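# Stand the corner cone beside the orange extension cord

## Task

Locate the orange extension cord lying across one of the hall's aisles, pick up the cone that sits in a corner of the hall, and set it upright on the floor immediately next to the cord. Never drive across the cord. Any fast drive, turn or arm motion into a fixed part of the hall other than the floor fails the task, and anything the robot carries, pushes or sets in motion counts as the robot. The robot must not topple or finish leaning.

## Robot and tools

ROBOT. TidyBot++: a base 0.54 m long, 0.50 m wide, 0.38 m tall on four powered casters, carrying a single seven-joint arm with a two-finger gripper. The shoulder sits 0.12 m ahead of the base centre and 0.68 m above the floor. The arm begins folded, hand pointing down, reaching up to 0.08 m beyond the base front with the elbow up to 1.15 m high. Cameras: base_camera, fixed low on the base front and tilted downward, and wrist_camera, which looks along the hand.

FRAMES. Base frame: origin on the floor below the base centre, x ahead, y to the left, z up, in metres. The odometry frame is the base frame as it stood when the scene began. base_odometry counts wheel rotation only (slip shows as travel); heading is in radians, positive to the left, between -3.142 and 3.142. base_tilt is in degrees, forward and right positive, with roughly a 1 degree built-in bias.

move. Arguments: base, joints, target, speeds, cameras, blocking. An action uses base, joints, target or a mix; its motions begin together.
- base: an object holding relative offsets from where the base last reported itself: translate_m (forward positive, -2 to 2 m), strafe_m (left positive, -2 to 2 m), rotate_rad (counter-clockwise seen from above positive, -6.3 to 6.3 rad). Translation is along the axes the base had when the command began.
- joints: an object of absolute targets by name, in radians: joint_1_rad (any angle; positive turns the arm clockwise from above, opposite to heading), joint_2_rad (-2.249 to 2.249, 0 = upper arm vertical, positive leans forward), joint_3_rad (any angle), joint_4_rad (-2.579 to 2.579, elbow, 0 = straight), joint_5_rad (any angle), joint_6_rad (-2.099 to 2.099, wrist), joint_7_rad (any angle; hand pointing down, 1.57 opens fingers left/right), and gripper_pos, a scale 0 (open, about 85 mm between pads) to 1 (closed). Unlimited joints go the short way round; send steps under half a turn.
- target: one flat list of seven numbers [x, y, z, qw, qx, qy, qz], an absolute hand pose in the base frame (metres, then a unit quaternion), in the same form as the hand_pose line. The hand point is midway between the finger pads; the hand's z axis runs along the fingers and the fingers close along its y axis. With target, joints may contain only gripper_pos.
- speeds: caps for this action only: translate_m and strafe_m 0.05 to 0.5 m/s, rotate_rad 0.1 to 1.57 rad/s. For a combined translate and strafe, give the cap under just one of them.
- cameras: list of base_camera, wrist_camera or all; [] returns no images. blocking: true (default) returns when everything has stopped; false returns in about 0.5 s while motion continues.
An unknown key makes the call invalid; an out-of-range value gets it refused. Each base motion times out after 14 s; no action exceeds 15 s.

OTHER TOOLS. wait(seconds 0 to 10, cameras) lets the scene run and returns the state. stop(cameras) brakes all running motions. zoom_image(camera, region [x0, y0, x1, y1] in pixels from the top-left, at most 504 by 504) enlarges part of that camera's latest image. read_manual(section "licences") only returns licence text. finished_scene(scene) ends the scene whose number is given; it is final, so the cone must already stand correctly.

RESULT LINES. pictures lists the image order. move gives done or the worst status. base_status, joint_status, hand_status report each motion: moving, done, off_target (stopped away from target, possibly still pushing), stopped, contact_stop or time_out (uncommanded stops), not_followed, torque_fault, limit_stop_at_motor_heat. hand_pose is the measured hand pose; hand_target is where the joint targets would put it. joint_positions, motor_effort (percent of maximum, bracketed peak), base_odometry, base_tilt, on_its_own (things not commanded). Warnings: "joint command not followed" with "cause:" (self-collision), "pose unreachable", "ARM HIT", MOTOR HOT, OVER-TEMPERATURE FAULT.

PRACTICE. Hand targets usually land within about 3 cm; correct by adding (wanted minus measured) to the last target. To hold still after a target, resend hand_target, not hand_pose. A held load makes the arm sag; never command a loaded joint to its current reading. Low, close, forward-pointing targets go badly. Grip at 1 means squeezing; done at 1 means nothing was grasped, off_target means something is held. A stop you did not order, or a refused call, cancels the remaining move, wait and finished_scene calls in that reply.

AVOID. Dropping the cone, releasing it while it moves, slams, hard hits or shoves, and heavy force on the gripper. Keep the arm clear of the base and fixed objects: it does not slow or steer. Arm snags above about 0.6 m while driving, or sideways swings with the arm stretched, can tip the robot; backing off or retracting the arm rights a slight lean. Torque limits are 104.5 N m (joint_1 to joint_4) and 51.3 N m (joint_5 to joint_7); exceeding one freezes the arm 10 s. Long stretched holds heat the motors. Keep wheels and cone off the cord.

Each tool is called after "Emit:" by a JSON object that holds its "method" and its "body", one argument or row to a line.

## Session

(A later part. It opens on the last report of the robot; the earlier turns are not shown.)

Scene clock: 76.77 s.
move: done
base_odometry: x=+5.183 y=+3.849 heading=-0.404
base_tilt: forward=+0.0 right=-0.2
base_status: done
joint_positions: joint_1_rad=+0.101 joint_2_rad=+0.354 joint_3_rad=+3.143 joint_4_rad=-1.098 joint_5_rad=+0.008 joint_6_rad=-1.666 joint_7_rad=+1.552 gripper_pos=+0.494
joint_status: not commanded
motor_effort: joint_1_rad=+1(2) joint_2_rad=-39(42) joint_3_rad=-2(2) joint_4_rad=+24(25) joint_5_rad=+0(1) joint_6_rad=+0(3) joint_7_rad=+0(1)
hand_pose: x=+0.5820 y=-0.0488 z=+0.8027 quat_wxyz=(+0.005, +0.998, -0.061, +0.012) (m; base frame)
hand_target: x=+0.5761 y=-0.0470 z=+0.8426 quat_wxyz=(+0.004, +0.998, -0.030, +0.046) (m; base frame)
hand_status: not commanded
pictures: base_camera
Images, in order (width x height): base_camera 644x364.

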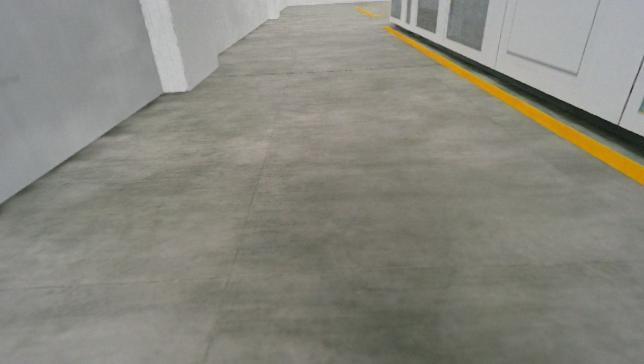

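Emit:
{"method": "move", "body": {
  "base": {"strafe_m": -0.1, "translate_m": 2.0},
  "cameras": ["base_camera"]
}}

Emit:
{"method": "zoom_image", "body": {
  "camera": "base_camera",
  "region": [200, 0, 440, 60]
}}

Scene clock: 81.90 s.
move: done
base_odometry: x=+6.984 y=+2.971 heading=-0.403
base_tilt: forward=+0.0 right=-0.2
base_status: done
joint_positions: joint_1_rad=+0.101 joint_2_rad=+0.354 joint_3_rad=+3.143 joint_4_rad=-1.097 joint_5_rad=+0.008 joint_6_rad=-1.666 joint_7_rad=+1.552 gripper_pos=+0.494
joint_status: not commanded
motor_effort: joint_1_rad=+0(2) joint_2_rad=-39(43) joint_3_rad=-1(2) joint_4_rad=+24(25) joint_5_rad=+0(1) joint_6_rad=+1(2) joint_7_rad=-1(2)
hand_pose: x=+0.5821 y=-0.0488 z=+0.8027 quat_wxyz=(+0.005, +0.998, -0.061, +0.012) (m; base frame)
hand_target: x=+0.5761 y=-0.0470 z=+0.8426 quat_wxyz=(+0.004, +0.998, -0.030, +0.046) (m; base frame)
hand_status: not commanded
pictures: base_camera
Images, in order (width x height): base_camera 644x364.

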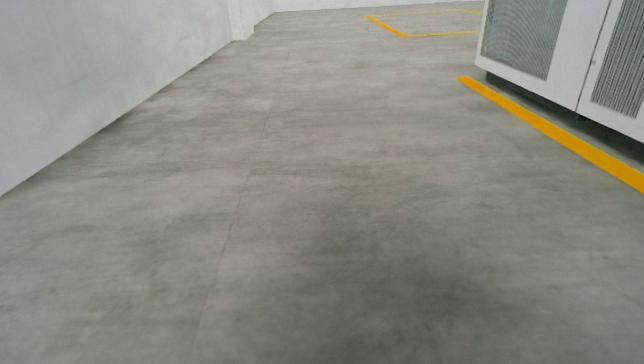

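Scaled by 2.100.

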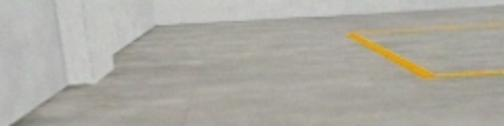

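Emit:
{"method": "move", "body": {
  "base": {"translate_m": 1.75},
  "cameras": ["base_camera"]
}}

Emit:
{"method": "move", "body": {
  "base": {"rotate_rad": -0.7},
  "speeds": {"rotate_rad": 0.7},
  "cameras": ["base_camera"]
}}

Emit:
{"method": "zoom_image", "body": {
  "camera": "base_camera",
  "region": [300, 0, 620, 80]
}}

Scene clock: 86.83 s.
move: done
base_odometry: x=+8.593 y=+2.284 heading=-0.404
base_tilt: forward=+0.0 right=-0.2
base_status: done
joint_positions: joint_1_rad=+0.101 joint_2_rad=+0.354 joint_3_rad=+3.143 joint_4_rad=-1.097 joint_5_rad=+0.008 joint_6_rad=-1.667 joint_7_rad=+1.552 gripper_pos=+0.494
joint_status: not commanded
motor_effort: joint_1_rad=+0(2) joint_2_rad=-39(42) joint_3_rad=-1(2) joint_4_rad=+24(25) joint_5_rad=+0(1) joint_6_rad=+0(3) joint_7_rad=+0(1)
hand_pose: x=+0.5817 y=-0.0488 z=+0.8028 quat_wxyz=(+0.005, +0.998, -0.061, +0.012) (m; base frame)
hand_target: x=+0.5761 y=-0.0470 z=+0.8426 quat_wxyz=(+0.004, +0.998, -0.030, +0.046) (m; base frame)
hand_status: not commanded
pictures: base_camera
Images, in order (width x height): base_camera 644x364.

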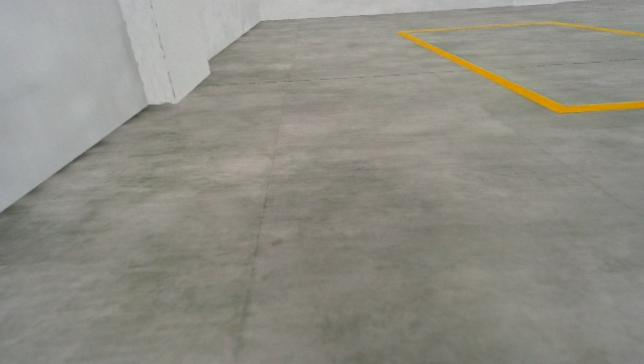

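Scene clock: 88.77 s.
move: done
base_odometry: x=+8.593 y=+2.284 heading=-1.103
base_tilt: forward=+0.0 right=-0.2
base_status: done
joint_positions: joint_1_rad=+0.109 joint_2_rad=+0.354 joint_3_rad=+3.144 joint_4_rad=-1.097 joint_5_rad=+0.008 joint_6_rad=-1.667 joint_7_rad=+1.552 gripper_pos=+0.495
joint_status: not commanded
motor_effort: joint_1_rad=+0(5) joint_2_rad=-39(40) joint_3_rad=-1(5) joint_4_rad=+24(24) joint_5_rad=+0(4) joint_6_rad=+0(2) joint_7_rad=+0(1)
hand_pose: x=+0.5813 y=-0.0524 z=+0.8028 quat_wxyz=(+0.005, +0.998, -0.065, +0.012) (m; base frame)
hand_target: x=+0.5761 y=-0.0470 z=+0.8426 quat_wxyz=(+0.004, +0.998, -0.030, +0.046) (m; base frame)
hand_status: not commanded
pictures: base_camera
Images, in order (width x height): base_camera 644x364.

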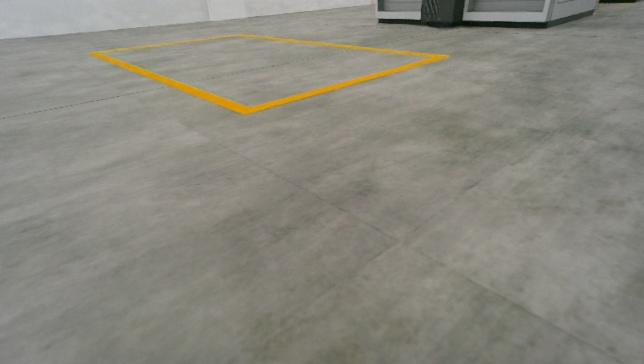

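Scaled by 1.575.

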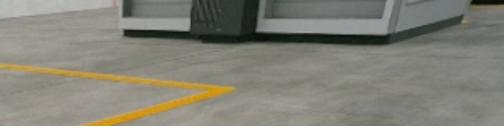

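Emit:
{"method": "zoom_image", "body": {
  "camera": "base_camera",
  "region": [540, 0, 644, 40]
}}

Emit:
{"method": "zoom_image", "body": {
  "camera": "base_camera",
  "region": [240, 0, 400, 50]
}}

Emit:
{"method": "move", "body": {
  "base": {"rotate_rad": -0.6},
  "speeds": {"rotate_rad": 0.7},
  "cameras": ["base_camera"]
}}

Emit:
{"method": "zoom_image", "body": {
  "camera": "base_camera",
  "region": [200, 0, 440, 80]
}}

Scaled by 4.846.

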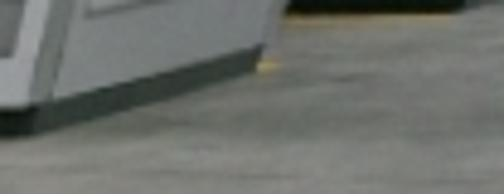

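Scaled by 3.150.

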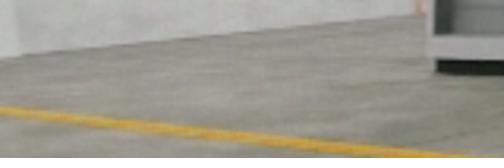

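Scene clock: 90.80 s.
move: done
base_odometry: x=+8.593 y=+2.284 heading=-1.702
base_tilt: forward=+0.0 right=-0.2
base_status: done
joint_positions: joint_1_rad=+0.108 joint_2_rad=+0.354 joint_3_rad=+3.143 joint_4_rad=-1.097 joint_5_rad=+0.008 joint_6_rad=-1.667 joint_7_rad=+1.552 gripper_pos=+0.495
joint_status: not commanded
motor_effort: joint_1_rad=+0(6) joint_2_rad=-39(41) joint_3_rad=-2(5) joint_4_rad=+24(24) joint_5_rad=+0(5) joint_6_rad=-1(1) joint_7_rad=+0(1)
hand_pose: x=+0.5814 y=-0.0518 z=+0.8028 quat_wxyz=(+0.005, +0.998, -0.065, +0.012) (m; base frame)
hand_target: x=+0.5761 y=-0.0470 z=+0.8426 quat_wxyz=(+0.004, +0.998, -0.030, +0.046) (m; base frame)
hand_status: not commanded
pictures: base_camera
Images, in order (width x height): base_camera 644x364.

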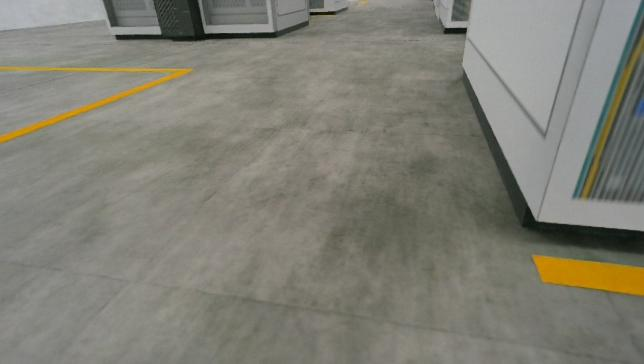

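Scaled by 2.100.

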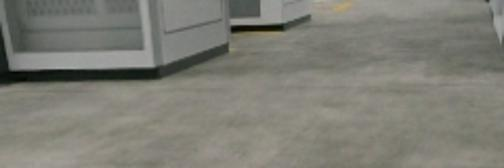

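Emit:
{"method": "move", "body": {
  "base": {"strafe_m": 0.51, "translate_m": 0.14},
  "cameras": []
}}

Emit:
{"method": "move", "body": {
  "base": {"rotate_rad": -0.275},
  "speeds": {"rotate_rad": 0.7},
  "cameras": ["base_camera"]
}}

Emit:
{"method": "zoom_image", "body": {
  "camera": "base_camera",
  "region": [200, 0, 440, 80]
}}

Scene clock: 93.83 s.
move: done
base_odometry: x=+9.080 y=+2.078 heading=-1.703
base_tilt: forward=+0.0 right=-0.2
base_status: done
joint_positions: joint_1_rad=+0.099 joint_2_rad=+0.354 joint_3_rad=+3.141 joint_4_rad=-1.097 joint_5_rad=+0.008 joint_6_rad=-1.667 joint_7_rad=+1.552 gripper_pos=+0.495
joint_status: not commanded
motor_effort: joint_1_rad=+0(5) joint_2_rad=-39(41) joint_3_rad=-1(4) joint_4_rad=+24(24) joint_5_rad=+0(3) joint_6_rad=+1(1) joint_7_rad=+0(1)
hand_pose: x=+0.5819 y=-0.0469 z=+0.8028 quat_wxyz=(+0.004, +0.998, -0.059, +0.012) (m; base frame)
hand_target: x=+0.5761 y=-0.0470 z=+0.8426 quat_wxyz=(+0.004, +0.998, -0.030, +0.046) (m; base frame)
hand_status: not commanded
pictures: none
No camera images: "cameras" was empty.

Scene clock: 95.23 s.
move: done
base_odometry: x=+9.081 y=+2.078 heading=-1.978
base_tilt: forward=+0.0 right=-0.2
base_status: done
joint_positions: joint_1_rad=+0.108 joint_2_rad=+0.354 joint_3_rad=+3.148 joint_4_rad=-1.097 joint_5_rad=+0.008 joint_6_rad=-1.667 joint_7_rad=+1.552 gripper_pos=+0.495
joint_status: not commanded
motor_effort: joint_1_rad=+1(6) joint_2_rad=-39(40) joint_3_rad=-1(6) joint_4_rad=+23(24) joint_5_rad=+0(5) joint_6_rad=+0(2) joint_7_rad=+0(1)
hand_pose: x=+0.5812 y=-0.0533 z=+0.8028 quat_wxyz=(+0.006, +0.998, -0.066, +0.012) (m; base frame)
hand_target: x=+0.5761 y=-0.0470 z=+0.8426 quat_wxyz=(+0.004, +0.998, -0.030, +0.046) (m; base frame)
hand_status: not commanded
pictures: base_camera
Images, in order (width x height): base_camera 644x364.

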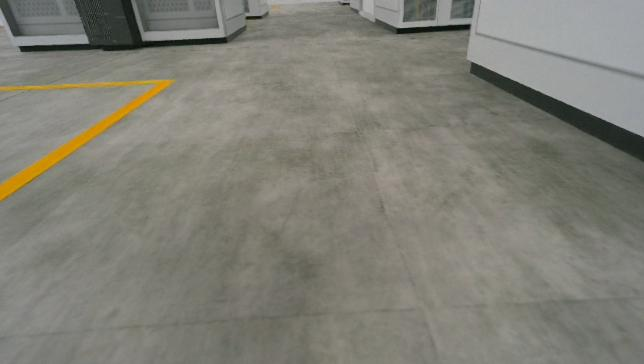

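Scaled by 2.100.

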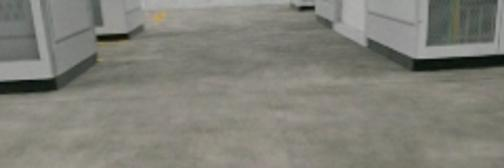

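Emit:
{"method": "zoom_image", "body": {
  "camera": "base_camera",
  "region": [240, 0, 340, 40]
}}

Emit:
{"method": "move", "body": {
  "base": {"translate_m": 1.6},
  "cameras": ["base_camera"]
}}

Emit:
{"method": "zoom_image", "body": {
  "camera": "base_camera",
  "region": [240, 0, 340, 40]
}}

Scaled by 5.040.

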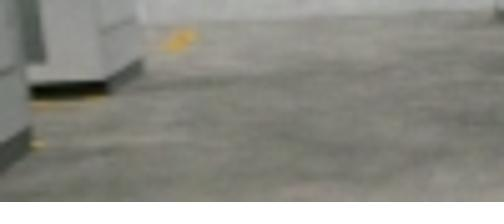

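Scene clock: 99.67 s.
move: done
base_odometry: x=+8.447 y=+0.609 heading=-1.978
base_tilt: forward=+0.0 right=-0.2
base_status: done
joint_positions: joint_1_rad=+0.108 joint_2_rad=+0.354 joint_3_rad=+3.148 joint_4_rad=-1.097 joint_5_rad=+0.008 joint_6_rad=-1.670 joint_7_rad=+1.552 gripper_pos=+0.495
joint_status: not commanded
motor_effort: joint_1_rad=+1(2) joint_2_rad=-40(42) joint_3_rad=-1(2) joint_4_rad=+24(25) joint_5_rad=+0(1) joint_6_rad=+1(3) joint_7_rad=+0(1)
hand_pose: x=+0.5803 y=-0.0532 z=+0.8029 quat_wxyz=(+0.005, +0.998, -0.066, +0.010) (m; base frame)
hand_target: x=+0.5761 y=-0.0470 z=+0.8426 quat_wxyz=(+0.004, +0.998, -0.030, +0.046) (m; base frame)
hand_status: not commanded
pictures: base_camera
Images, in order (width x height): base_camera 644x364.

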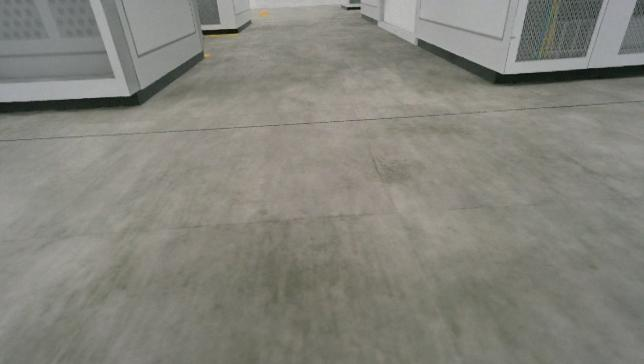

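Scaled by 5.040.

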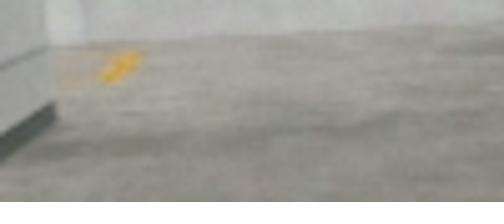

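Emit:
{"method": "move", "body": {
  "base": {"translate_m": 1.7},
  "cameras": ["base_camera"]
}}

Emit:
{"method": "zoom_image", "body": {
  "camera": "base_camera",
  "region": [200, 0, 320, 48]
}}

Scene clock: 104.30 s.
move: done
base_odometry: x=+7.773 y=-0.952 heading=-1.979
base_tilt: forward=+0.1 right=-0.2
base_status: done
joint_positions: joint_1_rad=+0.108 joint_2_rad=+0.354 joint_3_rad=+3.148 joint_4_rad=-1.097 joint_5_rad=+0.008 joint_6_rad=-1.670 joint_7_rad=+1.552 gripper_pos=+0.495
joint_status: not commanded
motor_effort: joint_1_rad=+1(1) joint_2_rad=-39(42) joint_3_rad=-1(2) joint_4_rad=+24(25) joint_5_rad=+0(1) joint_6_rad=+1(3) joint_7_rad=+0(1)
hand_pose: x=+0.5803 y=-0.0532 z=+0.8029 quat_wxyz=(+0.005, +0.998, -0.066, +0.010) (m; base frame)
hand_target: x=+0.5761 y=-0.0470 z=+0.8426 quat_wxyz=(+0.004, +0.998, -0.030, +0.046) (m; base frame)
hand_status: not commanded
pictures: base_camera
Images, in order (width x height): base_camera 644x364.

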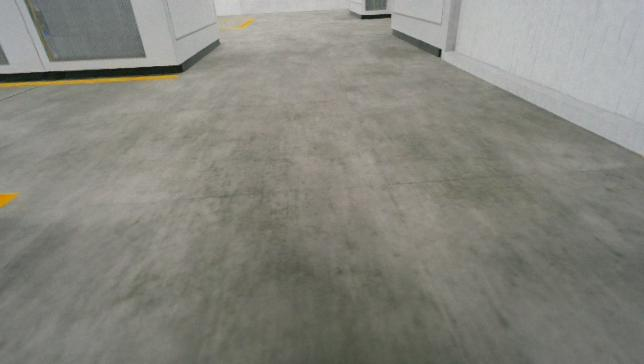

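Scaled by 4.200.

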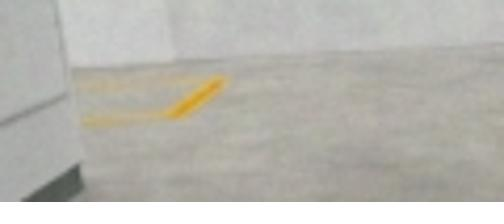

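Emit:
{"method": "move", "body": {
  "base": {"translate_m": 0.9},
  "cameras": []
}}

Emit:
{"method": "move", "body": {
  "base": {"rotate_rad": 0.75},
  "speeds": {"rotate_rad": 0.7},
  "cameras": ["base_camera"]
}}

Emit:
{"method": "zoom_image", "body": {
  "camera": "base_camera",
  "region": [0, 0, 240, 80]
}}

Scene clock: 107.57 s.
move: done
base_odometry: x=+7.416 y=-1.778 heading=-1.979
base_tilt: forward=+0.0 right=-0.2
base_status: done
joint_positions: joint_1_rad=+0.108 joint_2_rad=+0.354 joint_3_rad=+3.148 joint_4_rad=-1.097 joint_5_rad=+0.008 joint_6_rad=-1.670 joint_7_rad=+1.552 gripper_pos=+0.495
joint_status: not commanded
motor_effort: joint_1_rad=+0(1) joint_2_rad=-39(42) joint_3_rad=-1(2) joint_4_rad=+24(25) joint_5_rad=+0(0) joint_6_rad=+0(2) joint_7_rad=+0(1)
hand_pose: x=+0.5803 y=-0.0532 z=+0.8030 quat_wxyz=(+0.005, +0.998, -0.066, +0.010) (m; base frame)
hand_target: x=+0.5761 y=-0.0470 z=+0.8426 quat_wxyz=(+0.004, +0.998, -0.030, +0.046) (m; base frame)
hand_status: not commanded
pictures: none
No camera images: "cameras" was empty.

Scene clock: 109.57 s.
move: done
base_odometry: x=+7.416 y=-1.778 heading=-1.229
base_tilt: forward=+0.0 right=-0.2
base_status: done
joint_positions: joint_1_rad=+0.102 joint_2_rad=+0.354 joint_3_rad=+3.143 joint_4_rad=-1.097 joint_5_rad=+0.008 joint_6_rad=-1.670 joint_7_rad=+1.552 gripper_pos=+0.495
joint_status: not commanded
motor_effort: joint_1_rad=+0(6) joint_2_rad=-39(40) joint_3_rad=-1(4) joint_4_rad=+24(24) joint_5_rad=+0(4) joint_6_rad=+0(2) joint_7_rad=-1(1)
hand_pose: x=+0.5808 y=-0.0491 z=+0.8030 quat_wxyz=(+0.005, +0.998, -0.062, +0.010) (m; base frame)
hand_target: x=+0.5761 y=-0.0470 z=+0.8426 quat_wxyz=(+0.004, +0.998, -0.030, +0.046) (m; base frame)
hand_status: not commanded
pictures: base_camera
Images, in order (width x height): base_camera 644x364.

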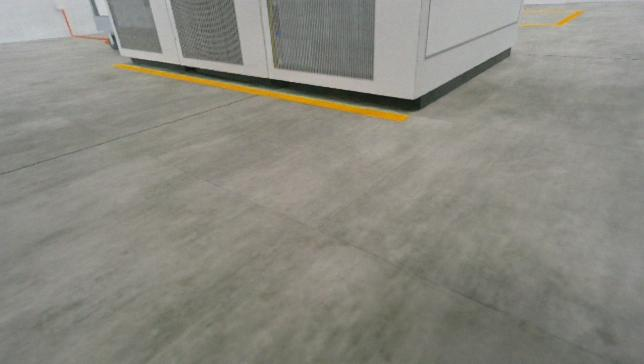

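Scaled by 2.100.

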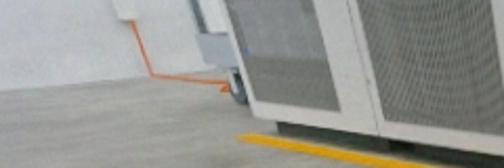

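Emit:
{"method": "move", "body": {
  "base": {"translate_m": 0.28, "strafe_m": -0.27, "rotate_rad": 0.824},
  "speeds": {"rotate_rad": 0.5},
  "cameras": ["base_camera"]
}}

Emit:
{"method": "zoom_image", "body": {
  "camera": "base_camera",
  "region": [200, 0, 500, 100]
}}

Scene clock: 112.80 s.
move: done
base_odometry: x=+7.255 y=-2.132 heading=-0.405
base_tilt: forward=+0.0 right=-0.2
base_status: done
joint_positions: joint_1_rad=+0.102 joint_2_rad=+0.354 joint_3_rad=+3.139 joint_4_rad=-1.097 joint_5_rad=+0.007 joint_6_rad=-1.670 joint_7_rad=+1.552 gripper_pos=+0.495
joint_status: not commanded
motor_effort: joint_1_rad=+0(6) joint_2_rad=-39(42) joint_3_rad=-1(4) joint_4_rad=+23(25) joint_5_rad=+0(5) joint_6_rad=+0(2) joint_7_rad=+0(2)
hand_pose: x=+0.5810 y=-0.0468 z=+0.8030 quat_wxyz=(+0.003, +0.998, -0.059, +0.010) (m; base frame)
hand_target: x=+0.5761 y=-0.0470 z=+0.8426 quat_wxyz=(+0.004, +0.998, -0.030, +0.046) (m; base frame)
hand_status: not commanded
pictures: base_camera
Images, in order (width x height): base_camera 644x364.

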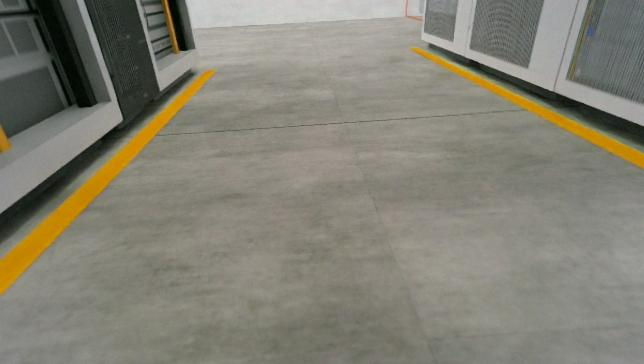

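Scaled by 1.680.

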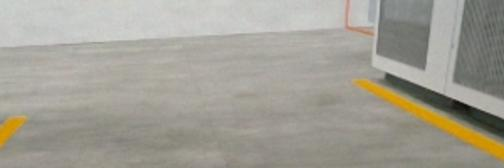

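Emit:
{"method": "move", "body": {
  "base": {"translate_m": 1.8, "strafe_m": -0.05},
  "cameras": ["base_camera"]
}}

Emit:
{"method": "zoom_image", "body": {
  "camera": "base_camera",
  "region": [344, 0, 644, 120]
}}

Scene clock: 117.60 s.
move: done
base_odometry: x=+8.890 y=-2.888 heading=-0.404
base_tilt: forward=+0.0 right=-0.2
base_status: done
joint_positions: joint_1_rad=+0.102 joint_2_rad=+0.354 joint_3_rad=+3.139 joint_4_rad=-1.097 joint_5_rad=+0.007 joint_6_rad=-1.670 joint_7_rad=+1.552 gripper_pos=+0.495
joint_status: not commanded
motor_effort: joint_1_rad=+0(2) joint_2_rad=-39(42) joint_3_rad=-1(2) joint_4_rad=+24(25) joint_5_rad=+0(1) joint_6_rad=+1(3) joint_7_rad=+0(2)
hand_pose: x=+0.5810 y=-0.0468 z=+0.8030 quat_wxyz=(+0.003, +0.998, -0.059, +0.010) (m; base frame)
hand_target: x=+0.5761 y=-0.0470 z=+0.8426 quat_wxyz=(+0.004, +0.998, -0.030, +0.046) (m; base frame)
hand_status: not commanded
pictures: base_camera
Images, in order (width x height): base_camera 644x364.

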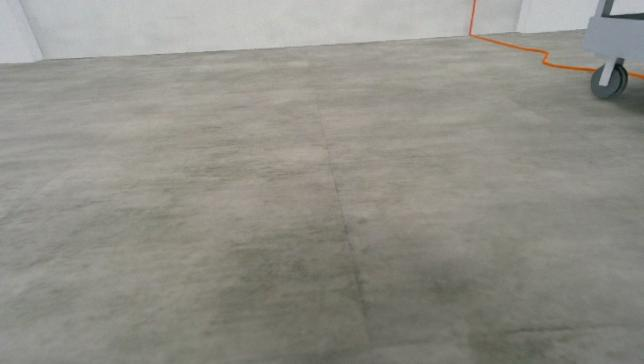

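Scaled by 1.680.

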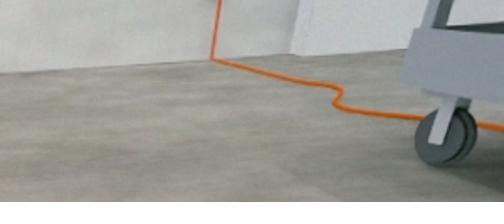

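Emit:
{"method": "move", "body": {
  "base": {"translate_m": 1.6, "strafe_m": -0.1, "rotate_rad": -0.785},
  "speeds": {"rotate_rad": 0.5},
  "cameras": ["base_camera", "wrist_camera"]
}}

Emit:
{"method": "zoom_image", "body": {
  "camera": "base_camera",
  "region": [200, 0, 644, 300]
}}

Scene clock: 122.70 s.
move: done
base_odometry: x=+10.322 y=-3.609 heading=-1.190
base_tilt: forward=+0.0 right=-0.2
base_status: done
joint_positions: joint_1_rad=+0.105 joint_2_rad=+0.353 joint_3_rad=+3.142 joint_4_rad=-1.097 joint_5_rad=+0.007 joint_6_rad=-1.670 joint_7_rad=+1.552 gripper_pos=+0.495
joint_status: not commanded
motor_effort: joint_1_rad=+1(5) joint_2_rad=-39(41) joint_3_rad=-2(5) joint_4_rad=+24(25) joint_5_rad=+0(4) joint_6_rad=+0(3) joint_7_rad=+0(1)
hand_pose: x=+0.5807 y=-0.0495 z=+0.8032 quat_wxyz=(+0.004, +0.998, -0.062, +0.010) (m; base frame)
hand_target: x=+0.5761 y=-0.0470 z=+0.8426 quat_wxyz=(+0.004, +0.998, -0.030, +0.046) (m; base frame)
hand_status: not commanded
pictures: base_camera, wrist_camera
Images, in order (width x height): base_camera 644x364, wrist_camera 644x476.

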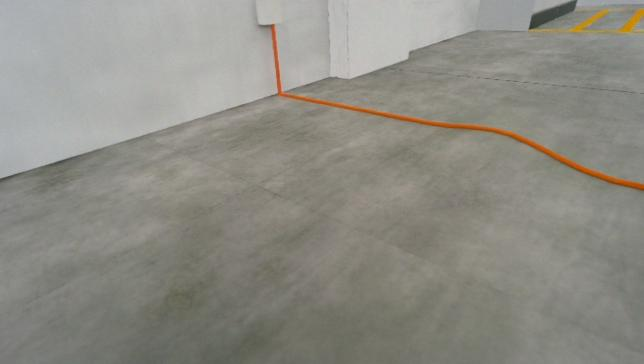

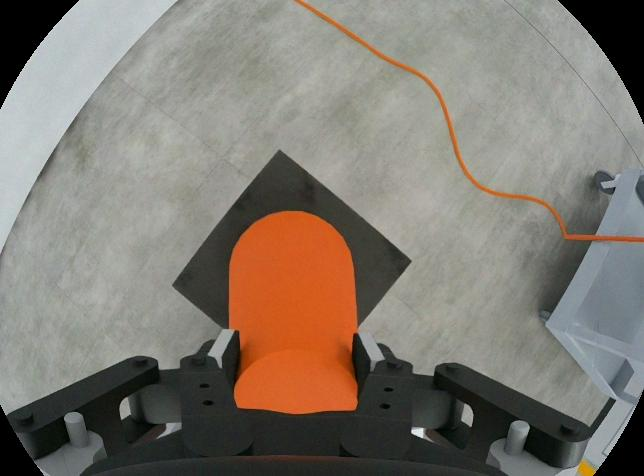

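Scaled by 1.135.

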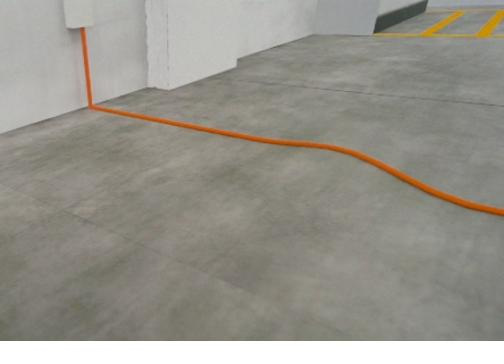

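Emit:
{"method": "move", "body": {
  "base": {"translate_m": 0.22, "strafe_m": -0.13},
  "speeds": {"translate_m": 0.25},
  "joints": {"joint_2_rad": 0.45, "joint_4_rad": -1.01, "joint_6_rad": -1.59},
  "cameras": []
}}

Emit:
{"method": "move", "body": {
  "joints": {"joint_2_rad": 0.60, "joint_4_rad": -0.965, "joint_6_rad": -1.475},
  "cameras": ["wrist_camera", "base_camera"]
}}

Scene clock: 126.13 s.
move: off_target
base_odometry: x=+10.283 y=-3.862 heading=-1.189
base_tilt: forward=+0.0 right=-0.2
base_status: done
joint_positions: joint_1_rad=+0.105 joint_2_rad=+0.507 joint_3_rad=+3.142 joint_4_rad=-1.058 joint_5_rad=+0.007 joint_6_rad=-1.614 joint_7_rad=+1.552 gripper_pos=+0.497
joint_status: joint_2_rad off_target (ended at +0.507, target +0.450); joint_4_rad off_target (ended at -1.058, target -1.010); the others done
motor_effort: joint_1_rad=+0(2) joint_2_rad=-45(49) joint_3_rad=-1(3) joint_4_rad=+23(25) joint_5_rad=+0(2) joint_6_rad=-1(4) joint_7_rad=+0(2)
hand_pose: x=+0.6231 y=-0.0539 z=+0.7407 quat_wxyz=(+0.003, +0.998, -0.062, -0.019) (m; base frame)
hand_target: x=+0.6402 y=-0.0537 z=+0.7854 quat_wxyz=(+0.004, +0.999, -0.030, +0.046) (m; base frame)
hand_status: not commanded
pictures: none
No camera images: "cameras" was empty.

Scene clock: 127.47 s.
move: off_target
base_odometry: x=+10.283 y=-3.862 heading=-1.189
base_tilt: forward=+0.0 right=-0.2
base_status: not commanded
joint_positions: joint_1_rad=+0.105 joint_2_rad=+0.662 joint_3_rad=+3.142 joint_4_rad=-1.017 joint_5_rad=+0.007 joint_6_rad=-1.505 joint_7_rad=+1.552 gripper_pos=+0.497
joint_status: joint_2_rad off_target (ended at +0.662, target +0.600); joint_4_rad off_target (ended at -1.017, target -0.965); the others done
motor_effort: joint_1_rad=+1(1) joint_2_rad=-51(54) joint_3_rad=-2(2) joint_4_rad=+23(24) joint_5_rad=+0(0) joint_6_rad=+0(4) joint_7_rad=+0(1)
hand_pose: x=+0.6738 y=-0.0593 z=+0.6685 quat_wxyz=(+0.003, +0.998, -0.062, -0.022) (m; base frame)
hand_target: x=+0.6994 y=-0.0600 z=+0.7212 quat_wxyz=(+0.004, +0.998, -0.030, +0.051) (m; base frame)
hand_status: not commanded
pictures: base_camera, wrist_camera
Images, in order (width x height): base_camera 644x364, wrist_camera 644x476.

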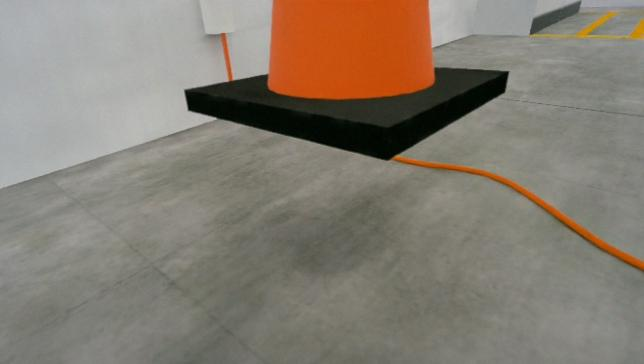

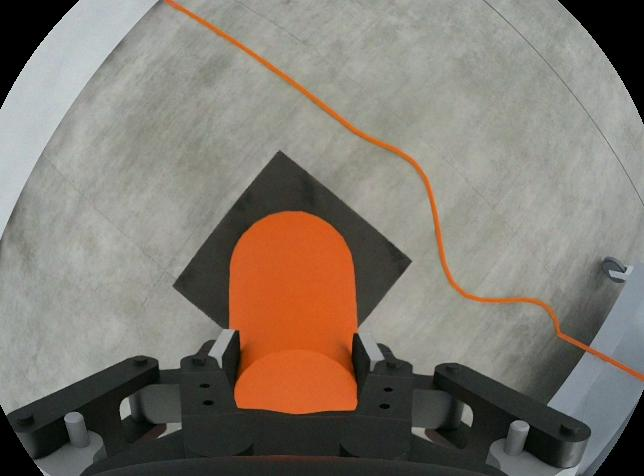

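Emit:
{"method": "move", "body": {
  "joints": {"joint_2_rad": 0.75, "joint_4_rad": -0.92, "joint_6_rad": -1.36},
  "cameras": []
}}

Emit:
{"method": "move", "body": {
  "joints": {"joint_2_rad": 0.86, "joint_4_rad": -0.89, "joint_6_rad": -1.27},
  "cameras": ["wrist_camera", "base_camera"]
}}

Scene clock: 129.07 s.
move: off_target
base_odometry: x=+10.283 y=-3.862 heading=-1.189
base_tilt: forward=+0.0 right=-0.2
base_status: not commanded
joint_positions: joint_1_rad=+0.105 joint_2_rad=+0.820 joint_3_rad=+3.142 joint_4_rad=-0.971 joint_5_rad=+0.007 joint_6_rad=-1.394 joint_7_rad=+1.552 gripper_pos=+0.497
joint_status: joint_2_rad off_target (ended at +0.820, target +0.750); joint_4_rad off_target (ended at -0.971, target -0.920); the others done
motor_effort: joint_1_rad=+0(1) joint_2_rad=-56(60) joint_3_rad=-1(2) joint_4_rad=+23(23) joint_5_rad=+0(0) joint_6_rad=-1(4) joint_7_rad=+0(1)
hand_pose: x=+0.7166 y=-0.0638 z=+0.5894 quat_wxyz=(+0.003, +0.998, -0.061, -0.021) (m; base frame)
hand_target: x=+0.7499 y=-0.0653 z=+0.6492 quat_wxyz=(+0.004, +0.998, -0.030, +0.056) (m; base frame)
hand_status: not commanded
pictures: none
No camera images: "cameras" was empty.

Scene clock: 130.13 s.
move: off_target
base_odometry: x=+10.283 y=-3.862 heading=-1.189
base_tilt: forward=+0.0 right=-0.2
base_status: not commanded
joint_positions: joint_1_rad=+0.105 joint_2_rad=+0.927 joint_3_rad=+3.142 joint_4_rad=-0.941 joint_5_rad=+0.007 joint_6_rad=-1.309 joint_7_rad=+1.552 gripper_pos=+0.497
joint_status: joint_2_rad off_target (ended at +0.927, target +0.860); joint_4_rad off_target (ended at -0.941, target -0.890); the others done
motor_effort: joint_1_rad=+0(1) joint_2_rad=-58(62) joint_3_rad=-1(2) joint_4_rad=+22(24) joint_5_rad=+0(0) joint_6_rad=+0(3) joint_7_rad=-1(1)
hand_pose: x=+0.7417 y=-0.0664 z=+0.5312 quat_wxyz=(+0.003, +0.998, -0.061, -0.018) (m; base frame)
hand_target: x=+0.7814 y=-0.0687 z=+0.5913 quat_wxyz=(+0.005, +0.998, -0.030, +0.061) (m; base frame)
hand_status: not commanded
pictures: base_camera, wrist_camera
Images, in order (width x height): base_camera 644x364, wrist_camera 644x476.

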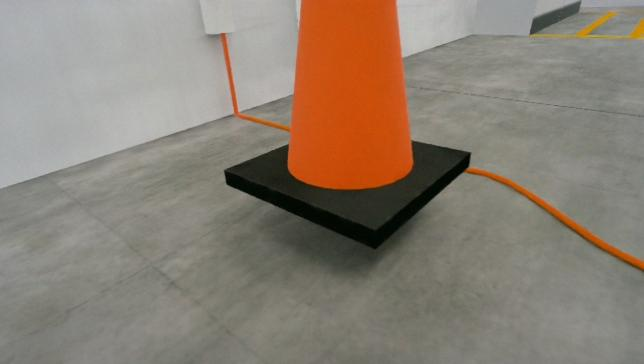

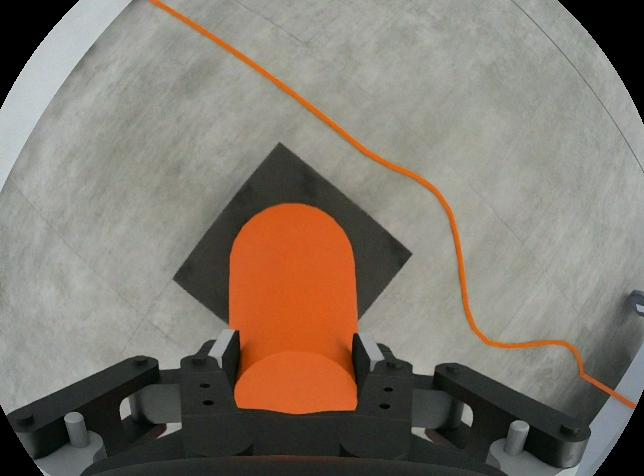

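Emit:
{"method": "move", "body": {
  "base": {"translate_m": 0.035, "strafe_m": -0.025},
  "speeds": {"translate_m": 0.1},
  "joints": {"joint_2_rad": 0.90, "joint_4_rad": -0.895, "joint_6_rad": -1.20},
  "cameras": []
}}

Emit:
{"method": "move", "body": {
  "joints": {"joint_2_rad": 0.945, "joint_4_rad": -0.905, "joint_6_rad": -1.14},
  "cameras": ["wrist_camera", "base_camera"]
}}

Scene clock: 131.80 s.
move: off_target
base_odometry: x=+10.273 y=-3.904 heading=-1.189
base_tilt: forward=+0.0 right=-0.2
base_status: done
joint_positions: joint_1_rad=+0.104 joint_2_rad=+0.964 joint_3_rad=+3.142 joint_4_rad=-0.934 joint_5_rad=+0.007 joint_6_rad=-1.231 joint_7_rad=+1.552 gripper_pos=+0.498
joint_status: joint_2_rad off_target (ended at +0.964, target +0.900); joint_4_rad off_target (ended at -0.934, target -0.895); the others done
motor_effort: joint_1_rad=+0(5) joint_2_rad=-60(62) joint_3_rad=-2(4) joint_4_rad=+23(24) joint_5_rad=+0(2) joint_6_rad=+1(3) joint_7_rad=+0(1)
hand_pose: x=+0.7627 y=-0.0680 z=+0.5092 quat_wxyz=(+0.004, +0.998, -0.060, +0.006) (m; base frame)
hand_target: x=+0.7969 y=-0.0703 z=+0.5655 quat_wxyz=(+0.006, +0.997, -0.030, +0.073) (m; base frame)
hand_status: not commanded
pictures: none
No camera images: "cameras" was empty.

Scene clock: 132.77 s.
move: off_target
base_odometry: x=+10.273 y=-3.904 heading=-1.189
base_tilt: forward=+0.0 right=-0.2
base_status: not commanded
joint_positions: joint_1_rad=+0.104 joint_2_rad=+1.007 joint_3_rad=+3.142 joint_4_rad=-0.935 joint_5_rad=+0.007 joint_6_rad=-1.177 joint_7_rad=+1.552 gripper_pos=+0.498
joint_status: joint_2_rad off_target (ended at +1.007, target +0.945); the others done
motor_effort: joint_1_rad=+0(1) joint_2_rad=-61(63) joint_3_rad=-2(2) joint_4_rad=+23(23) joint_5_rad=+0(0) joint_6_rad=+2(3) joint_7_rad=+0(1)
hand_pose: x=+0.7711 y=-0.0689 z=+0.4815 quat_wxyz=(+0.004, +0.998, -0.060, +0.011) (m; base frame)
hand_target: x=+0.8055 y=-0.0712 z=+0.5339 quat_wxyz=(+0.006, +0.997, -0.030, +0.075) (m; base frame)
hand_status: not commanded
pictures: base_camera, wrist_camera
Images, in order (width x height): base_camera 644x364, wrist_camera 644x476.

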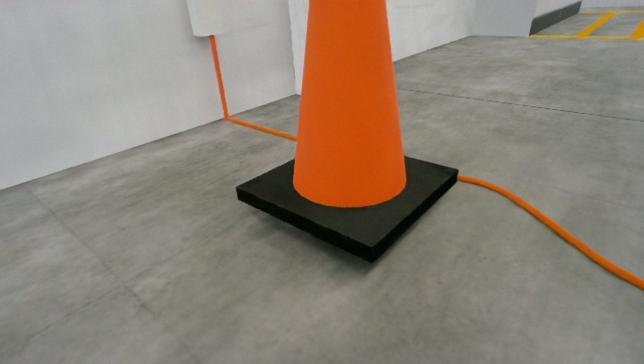

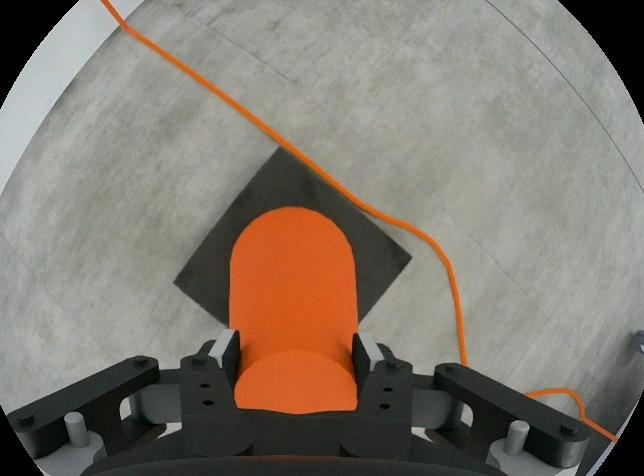

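Emit:
{"method": "move", "body": {
  "base": {"translate_m": -0.025, "strafe_m": 0.018},
  "speeds": {"translate_m": 0.1},
  "joints": {"joint_2_rad": 0.96, "joint_4_rad": -0.92, "joint_6_rad": -1.12},
  "cameras": []
}}

Emit:
{"method": "move", "body": {
  "joints": {"joint_2_rad": 0.978, "joint_4_rad": -0.93, "joint_6_rad": -1.09},
  "cameras": ["wrist_camera", "base_camera"]
}}

Scene clock: 134.17 s.
move: off_target
base_odometry: x=+10.280 y=-3.874 heading=-1.189
base_tilt: forward=+0.1 right=-0.2
base_status: done
joint_positions: joint_1_rad=+0.103 joint_2_rad=+1.020 joint_3_rad=+3.142 joint_4_rad=-0.948 joint_5_rad=+0.007 joint_6_rad=-1.148 joint_7_rad=+1.552 gripper_pos=+0.498
joint_status: joint_2_rad off_target (ended at +1.020, target +0.960); the others done
motor_effort: joint_1_rad=+0(3) joint_2_rad=-60(62) joint_3_rad=-2(3) joint_4_rad=+21(23) joint_5_rad=+0(1) joint_6_rad=-1(2) joint_7_rad=+0(1)
hand_pose: x=+0.7721 y=-0.0679 z=+0.4692 quat_wxyz=(+0.004, +0.998, -0.059, +0.013) (m; base frame)
hand_target: x=+0.8034 y=-0.0710 z=+0.5193 quat_wxyz=(+0.005, +0.997, -0.030, +0.071) (m; base frame)
hand_status: not commanded
pictures: none
No camera images: "cameras" was empty.

Scene clock: 134.97 s.
move: off_target
base_odometry: x=+10.280 y=-3.874 heading=-1.189
base_tilt: forward=+0.0 right=-0.2
base_status: not commanded
joint_positions: joint_1_rad=+0.103 joint_2_rad=+1.037 joint_3_rad=+3.142 joint_4_rad=-0.954 joint_5_rad=+0.007 joint_6_rad=-1.129 joint_7_rad=+1.552 gripper_pos=+0.498
joint_status: joint_2_rad off_target (ended at +1.037, target +0.978); the others done
motor_effort: joint_1_rad=+0(1) joint_2_rad=-61(62) joint_3_rad=-1(2) joint_4_rad=+22(23) joint_5_rad=+0(0) joint_6_rad=+0(1) joint_7_rad=+0(1)
hand_pose: x=+0.7712 y=-0.0678 z=+0.4561 quat_wxyz=(+0.004, +0.998, -0.059, +0.010) (m; base frame)
hand_target: x=+0.8055 y=-0.0712 z=+0.5048 quat_wxyz=(+0.006, +0.997, -0.030, +0.071) (m; base frame)
hand_status: not commanded
pictures: base_camera, wrist_camera
Images, in order (width x height): base_camera 644x364, wrist_camera 644x476.

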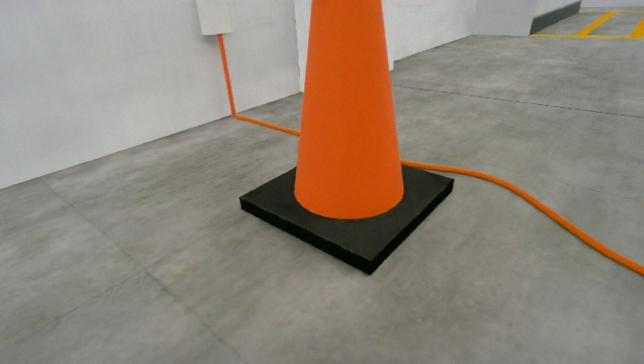

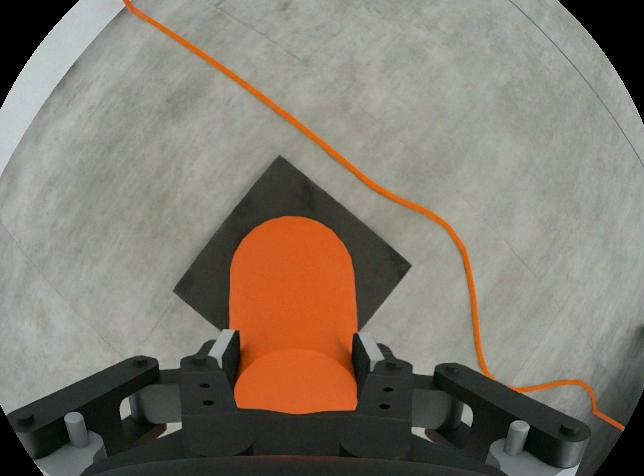

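Emit:
{"method": "move", "body": {
  "base": {"translate_m": 0.015, "strafe_m": -0.012},
  "speeds": {"translate_m": 0.1},
  "joints": {"joint_2_rad": 0.99, "joint_4_rad": -0.937, "joint_6_rad": -1.075},
  "cameras": []
}}

Emit:
{"method": "move", "body": {
  "joints": {"joint_2_rad": 1.005, "joint_4_rad": -0.945, "joint_6_rad": -1.07},
  "cameras": ["wrist_camera", "base_camera"]
}}

Scene clock: 136.07 s.
move: off_target
base_odometry: x=+10.275 y=-3.892 heading=-1.189
base_tilt: forward=+0.0 right=-0.2
base_status: done
joint_positions: joint_1_rad=+0.103 joint_2_rad=+1.041 joint_3_rad=+3.143 joint_4_rad=-0.961 joint_5_rad=+0.007 joint_6_rad=-1.112 joint_7_rad=+1.553 gripper_pos=+0.498
joint_status: joint_2_rad off_target (ended at +1.041, target +0.990); the others done
motor_effort: joint_1_rad=+2(4) joint_2_rad=-57(61) joint_3_rad=-1(5) joint_4_rad=+20(22) joint_5_rad=+0(3) joint_6_rad=+1(8) joint_7_rad=+0(1)
hand_pose: x=+0.7724 y=-0.0690 z=+0.4517 quat_wxyz=(+0.004, +0.998, -0.059, +0.013) (m; base frame)
hand_target: x=+0.8050 y=-0.0712 z=+0.4948 quat_wxyz=(+0.005, +0.997, -0.030, +0.070) (m; base frame)
hand_status: not commanded
pictures: none
No camera images: "cameras" was empty.

Scene clock: 136.60 s.
move: done
base_odometry: x=+10.275 y=-3.892 heading=-1.189
base_tilt: forward=+0.0 right=-0.2
base_status: not commanded
joint_positions: joint_1_rad=+0.103 joint_2_rad=+1.041 joint_3_rad=+3.143 joint_4_rad=-0.961 joint_5_rad=+0.007 joint_6_rad=-1.112 joint_7_rad=+1.553 gripper_pos=+0.498
joint_status: all done
motor_effort: joint_1_rad=+2(3) joint_2_rad=-54(58) joint_3_rad=+0(1) joint_4_rad=+19(21) joint_5_rad=+1(1) joint_6_rad=+2(2) joint_7_rad=-1(1)
hand_pose: x=+0.7722 y=-0.0690 z=+0.4515 quat_wxyz=(+0.004, +0.998, -0.059, +0.013) (m; base frame)
hand_target: x=+0.8003 y=-0.0707 z=+0.4820 quat_wxyz=(+0.005, +0.998, -0.030, +0.061) (m; base frame)
hand_status: not commanded
pictures: base_camera, wrist_camera
Images, in order (width x height): base_camera 644x364, wrist_camera 644x476.

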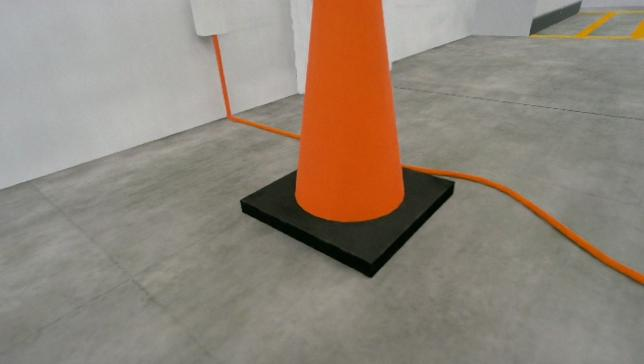

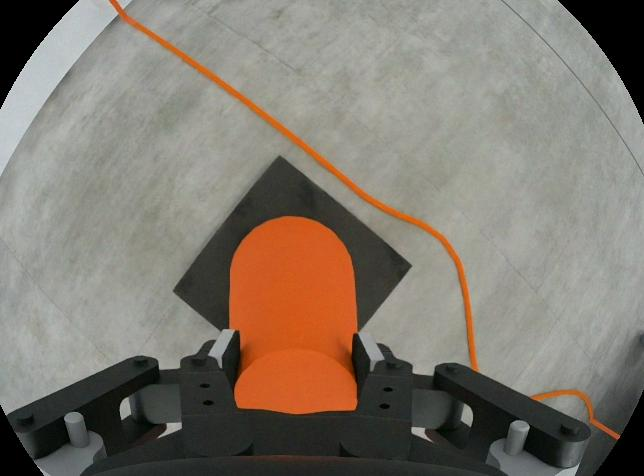

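Emit:
{"method": "move", "body": {
  "joints": {"joint_2_rad": 1.03, "joint_4_rad": -0.955},
  "cameras": []
}}

Emit:
{"method": "move", "body": {
  "joints": {"gripper_pos": 0.0},
  "cameras": ["wrist_camera"]
}}

Scene clock: 137.33 s.
move: done
base_odometry: x=+10.275 y=-3.892 heading=-1.189
base_tilt: forward=+0.0 right=-0.2
base_status: not commanded
joint_positions: joint_1_rad=+0.103 joint_2_rad=+1.042 joint_3_rad=+3.143 joint_4_rad=-0.962 joint_5_rad=+0.007 joint_6_rad=-1.112 joint_7_rad=+1.553 gripper_pos=+0.498
joint_status: all done
motor_effort: joint_1_rad=+3(3) joint_2_rad=-49(55) joint_3_rad=+0(1) joint_4_rad=+17(20) joint_5_rad=+1(1) joint_6_rad=+2(3) joint_7_rad=+0(1)
hand_pose: x=+0.7721 y=-0.0690 z=+0.4511 quat_wxyz=(+0.004, +0.998, -0.059, +0.013) (m; base frame)
hand_target: x=+0.7908 y=-0.0697 z=+0.4618 quat_wxyz=(+0.003, +0.999, -0.030, +0.043) (m; base frame)
hand_status: not commanded
pictures: none
No camera images: "cameras" was empty.

Scene clock: 138.33 s.
move: done
base_odometry: x=+10.275 y=-3.892 heading=-1.189
base_tilt: forward=+0.0 right=-0.2
base_status: not commanded
joint_positions: joint_1_rad=+0.103 joint_2_rad=+1.038 joint_3_rad=+3.143 joint_4_rad=-0.962 joint_5_rad=+0.007 joint_6_rad=-1.110 joint_7_rad=+1.553 gripper_pos=+0.000
joint_status: all done
motor_effort: joint_1_rad=+1(3) joint_2_rad=-47(55) joint_3_rad=-1(2) joint_4_rad=+15(19) joint_5_rad=+0(1) joint_6_rad=+0(3) joint_7_rad=+0(1)
hand_pose: x=+0.7737 y=-0.0692 z=+0.4534 quat_wxyz=(+0.004, +0.998, -0.059, +0.016) (m; base frame)
hand_target: x=+0.7908 y=-0.0697 z=+0.4618 quat_wxyz=(+0.003, +0.999, -0.030, +0.043) (m; base frame)
hand_status: not commanded
pictures: wrist_camera
Images, in order (width x height): wrist_camera 644x476.

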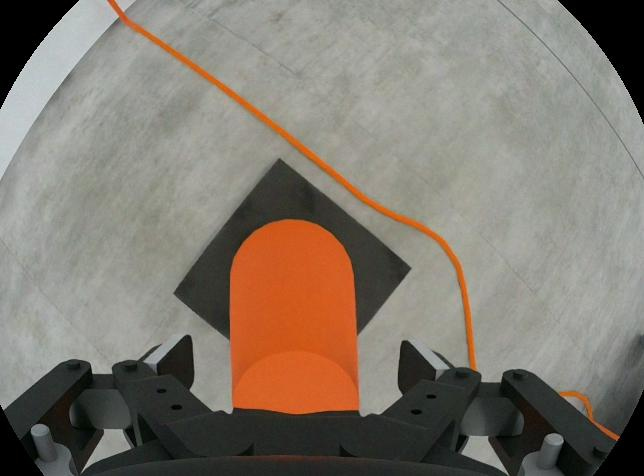

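Raise the arm.

Emit:
{"method": "move", "body": {
  "joints": {"joint_2_rad": 0.84, "joint_4_rad": -0.86, "joint_6_rad": -1.36},
  "cameras": ["wrist_camera", "base_camera"]
}}

Scene clock: 140.13 s.
move: done
base_odometry: x=+10.275 y=-3.892 heading=-1.189
base_tilt: forward=+0.0 right=-0.2
base_status: not commanded
joint_positions: joint_1_rad=+0.103 joint_2_rad=+0.835 joint_3_rad=+3.143 joint_4_rad=-0.868 joint_5_rad=+0.007 joint_6_rad=-1.304 joint_7_rad=+1.553 gripper_pos=+0.000
joint_status: all done
motor_effort: joint_1_rad=+1(1) joint_2_rad=-45(52) joint_3_rad=-1(2) joint_4_rad=+17(18) joint_5_rad=+0(0) joint_6_rad=+1(2) joint_7_rad=+0(1)
hand_pose: x=+0.7807 y=-0.0700 z=+0.6146 quat_wxyz=(+0.007, +0.996, -0.060, +0.067) (m; base frame)
hand_target: x=+0.7660 y=-0.0670 z=+0.6119 quat_wxyz=(+0.003, +0.999, -0.030, +0.041) (m; base frame)
hand_status: not commanded
pictures: base_camera, wrist_camera
Images, in order (width x height): base_camera 644x364, wrist_camera 644x476.

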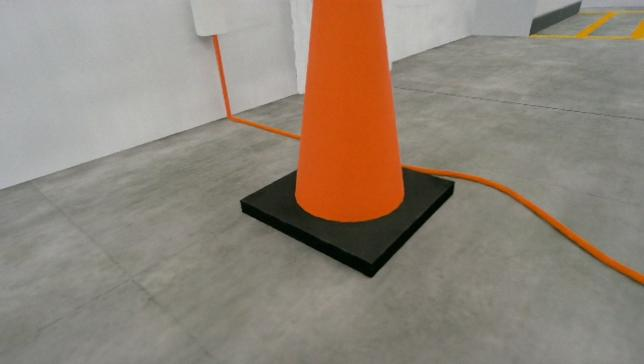

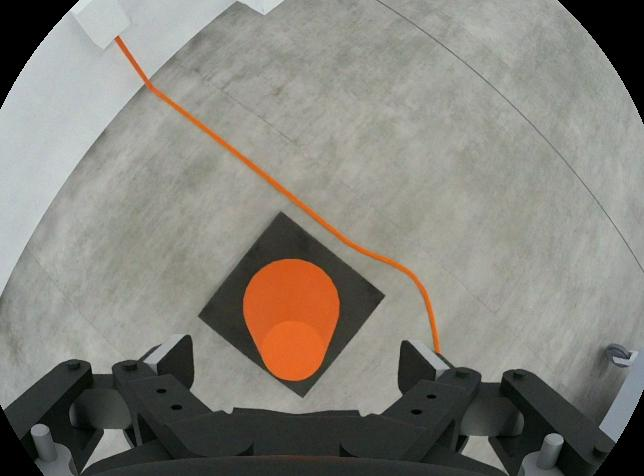

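Cone stands next to the cord, free of the hand.

Emit:
{"method": "finished_scene", "body": {
  "scene": 2
}}

The scene is finished: the task was done.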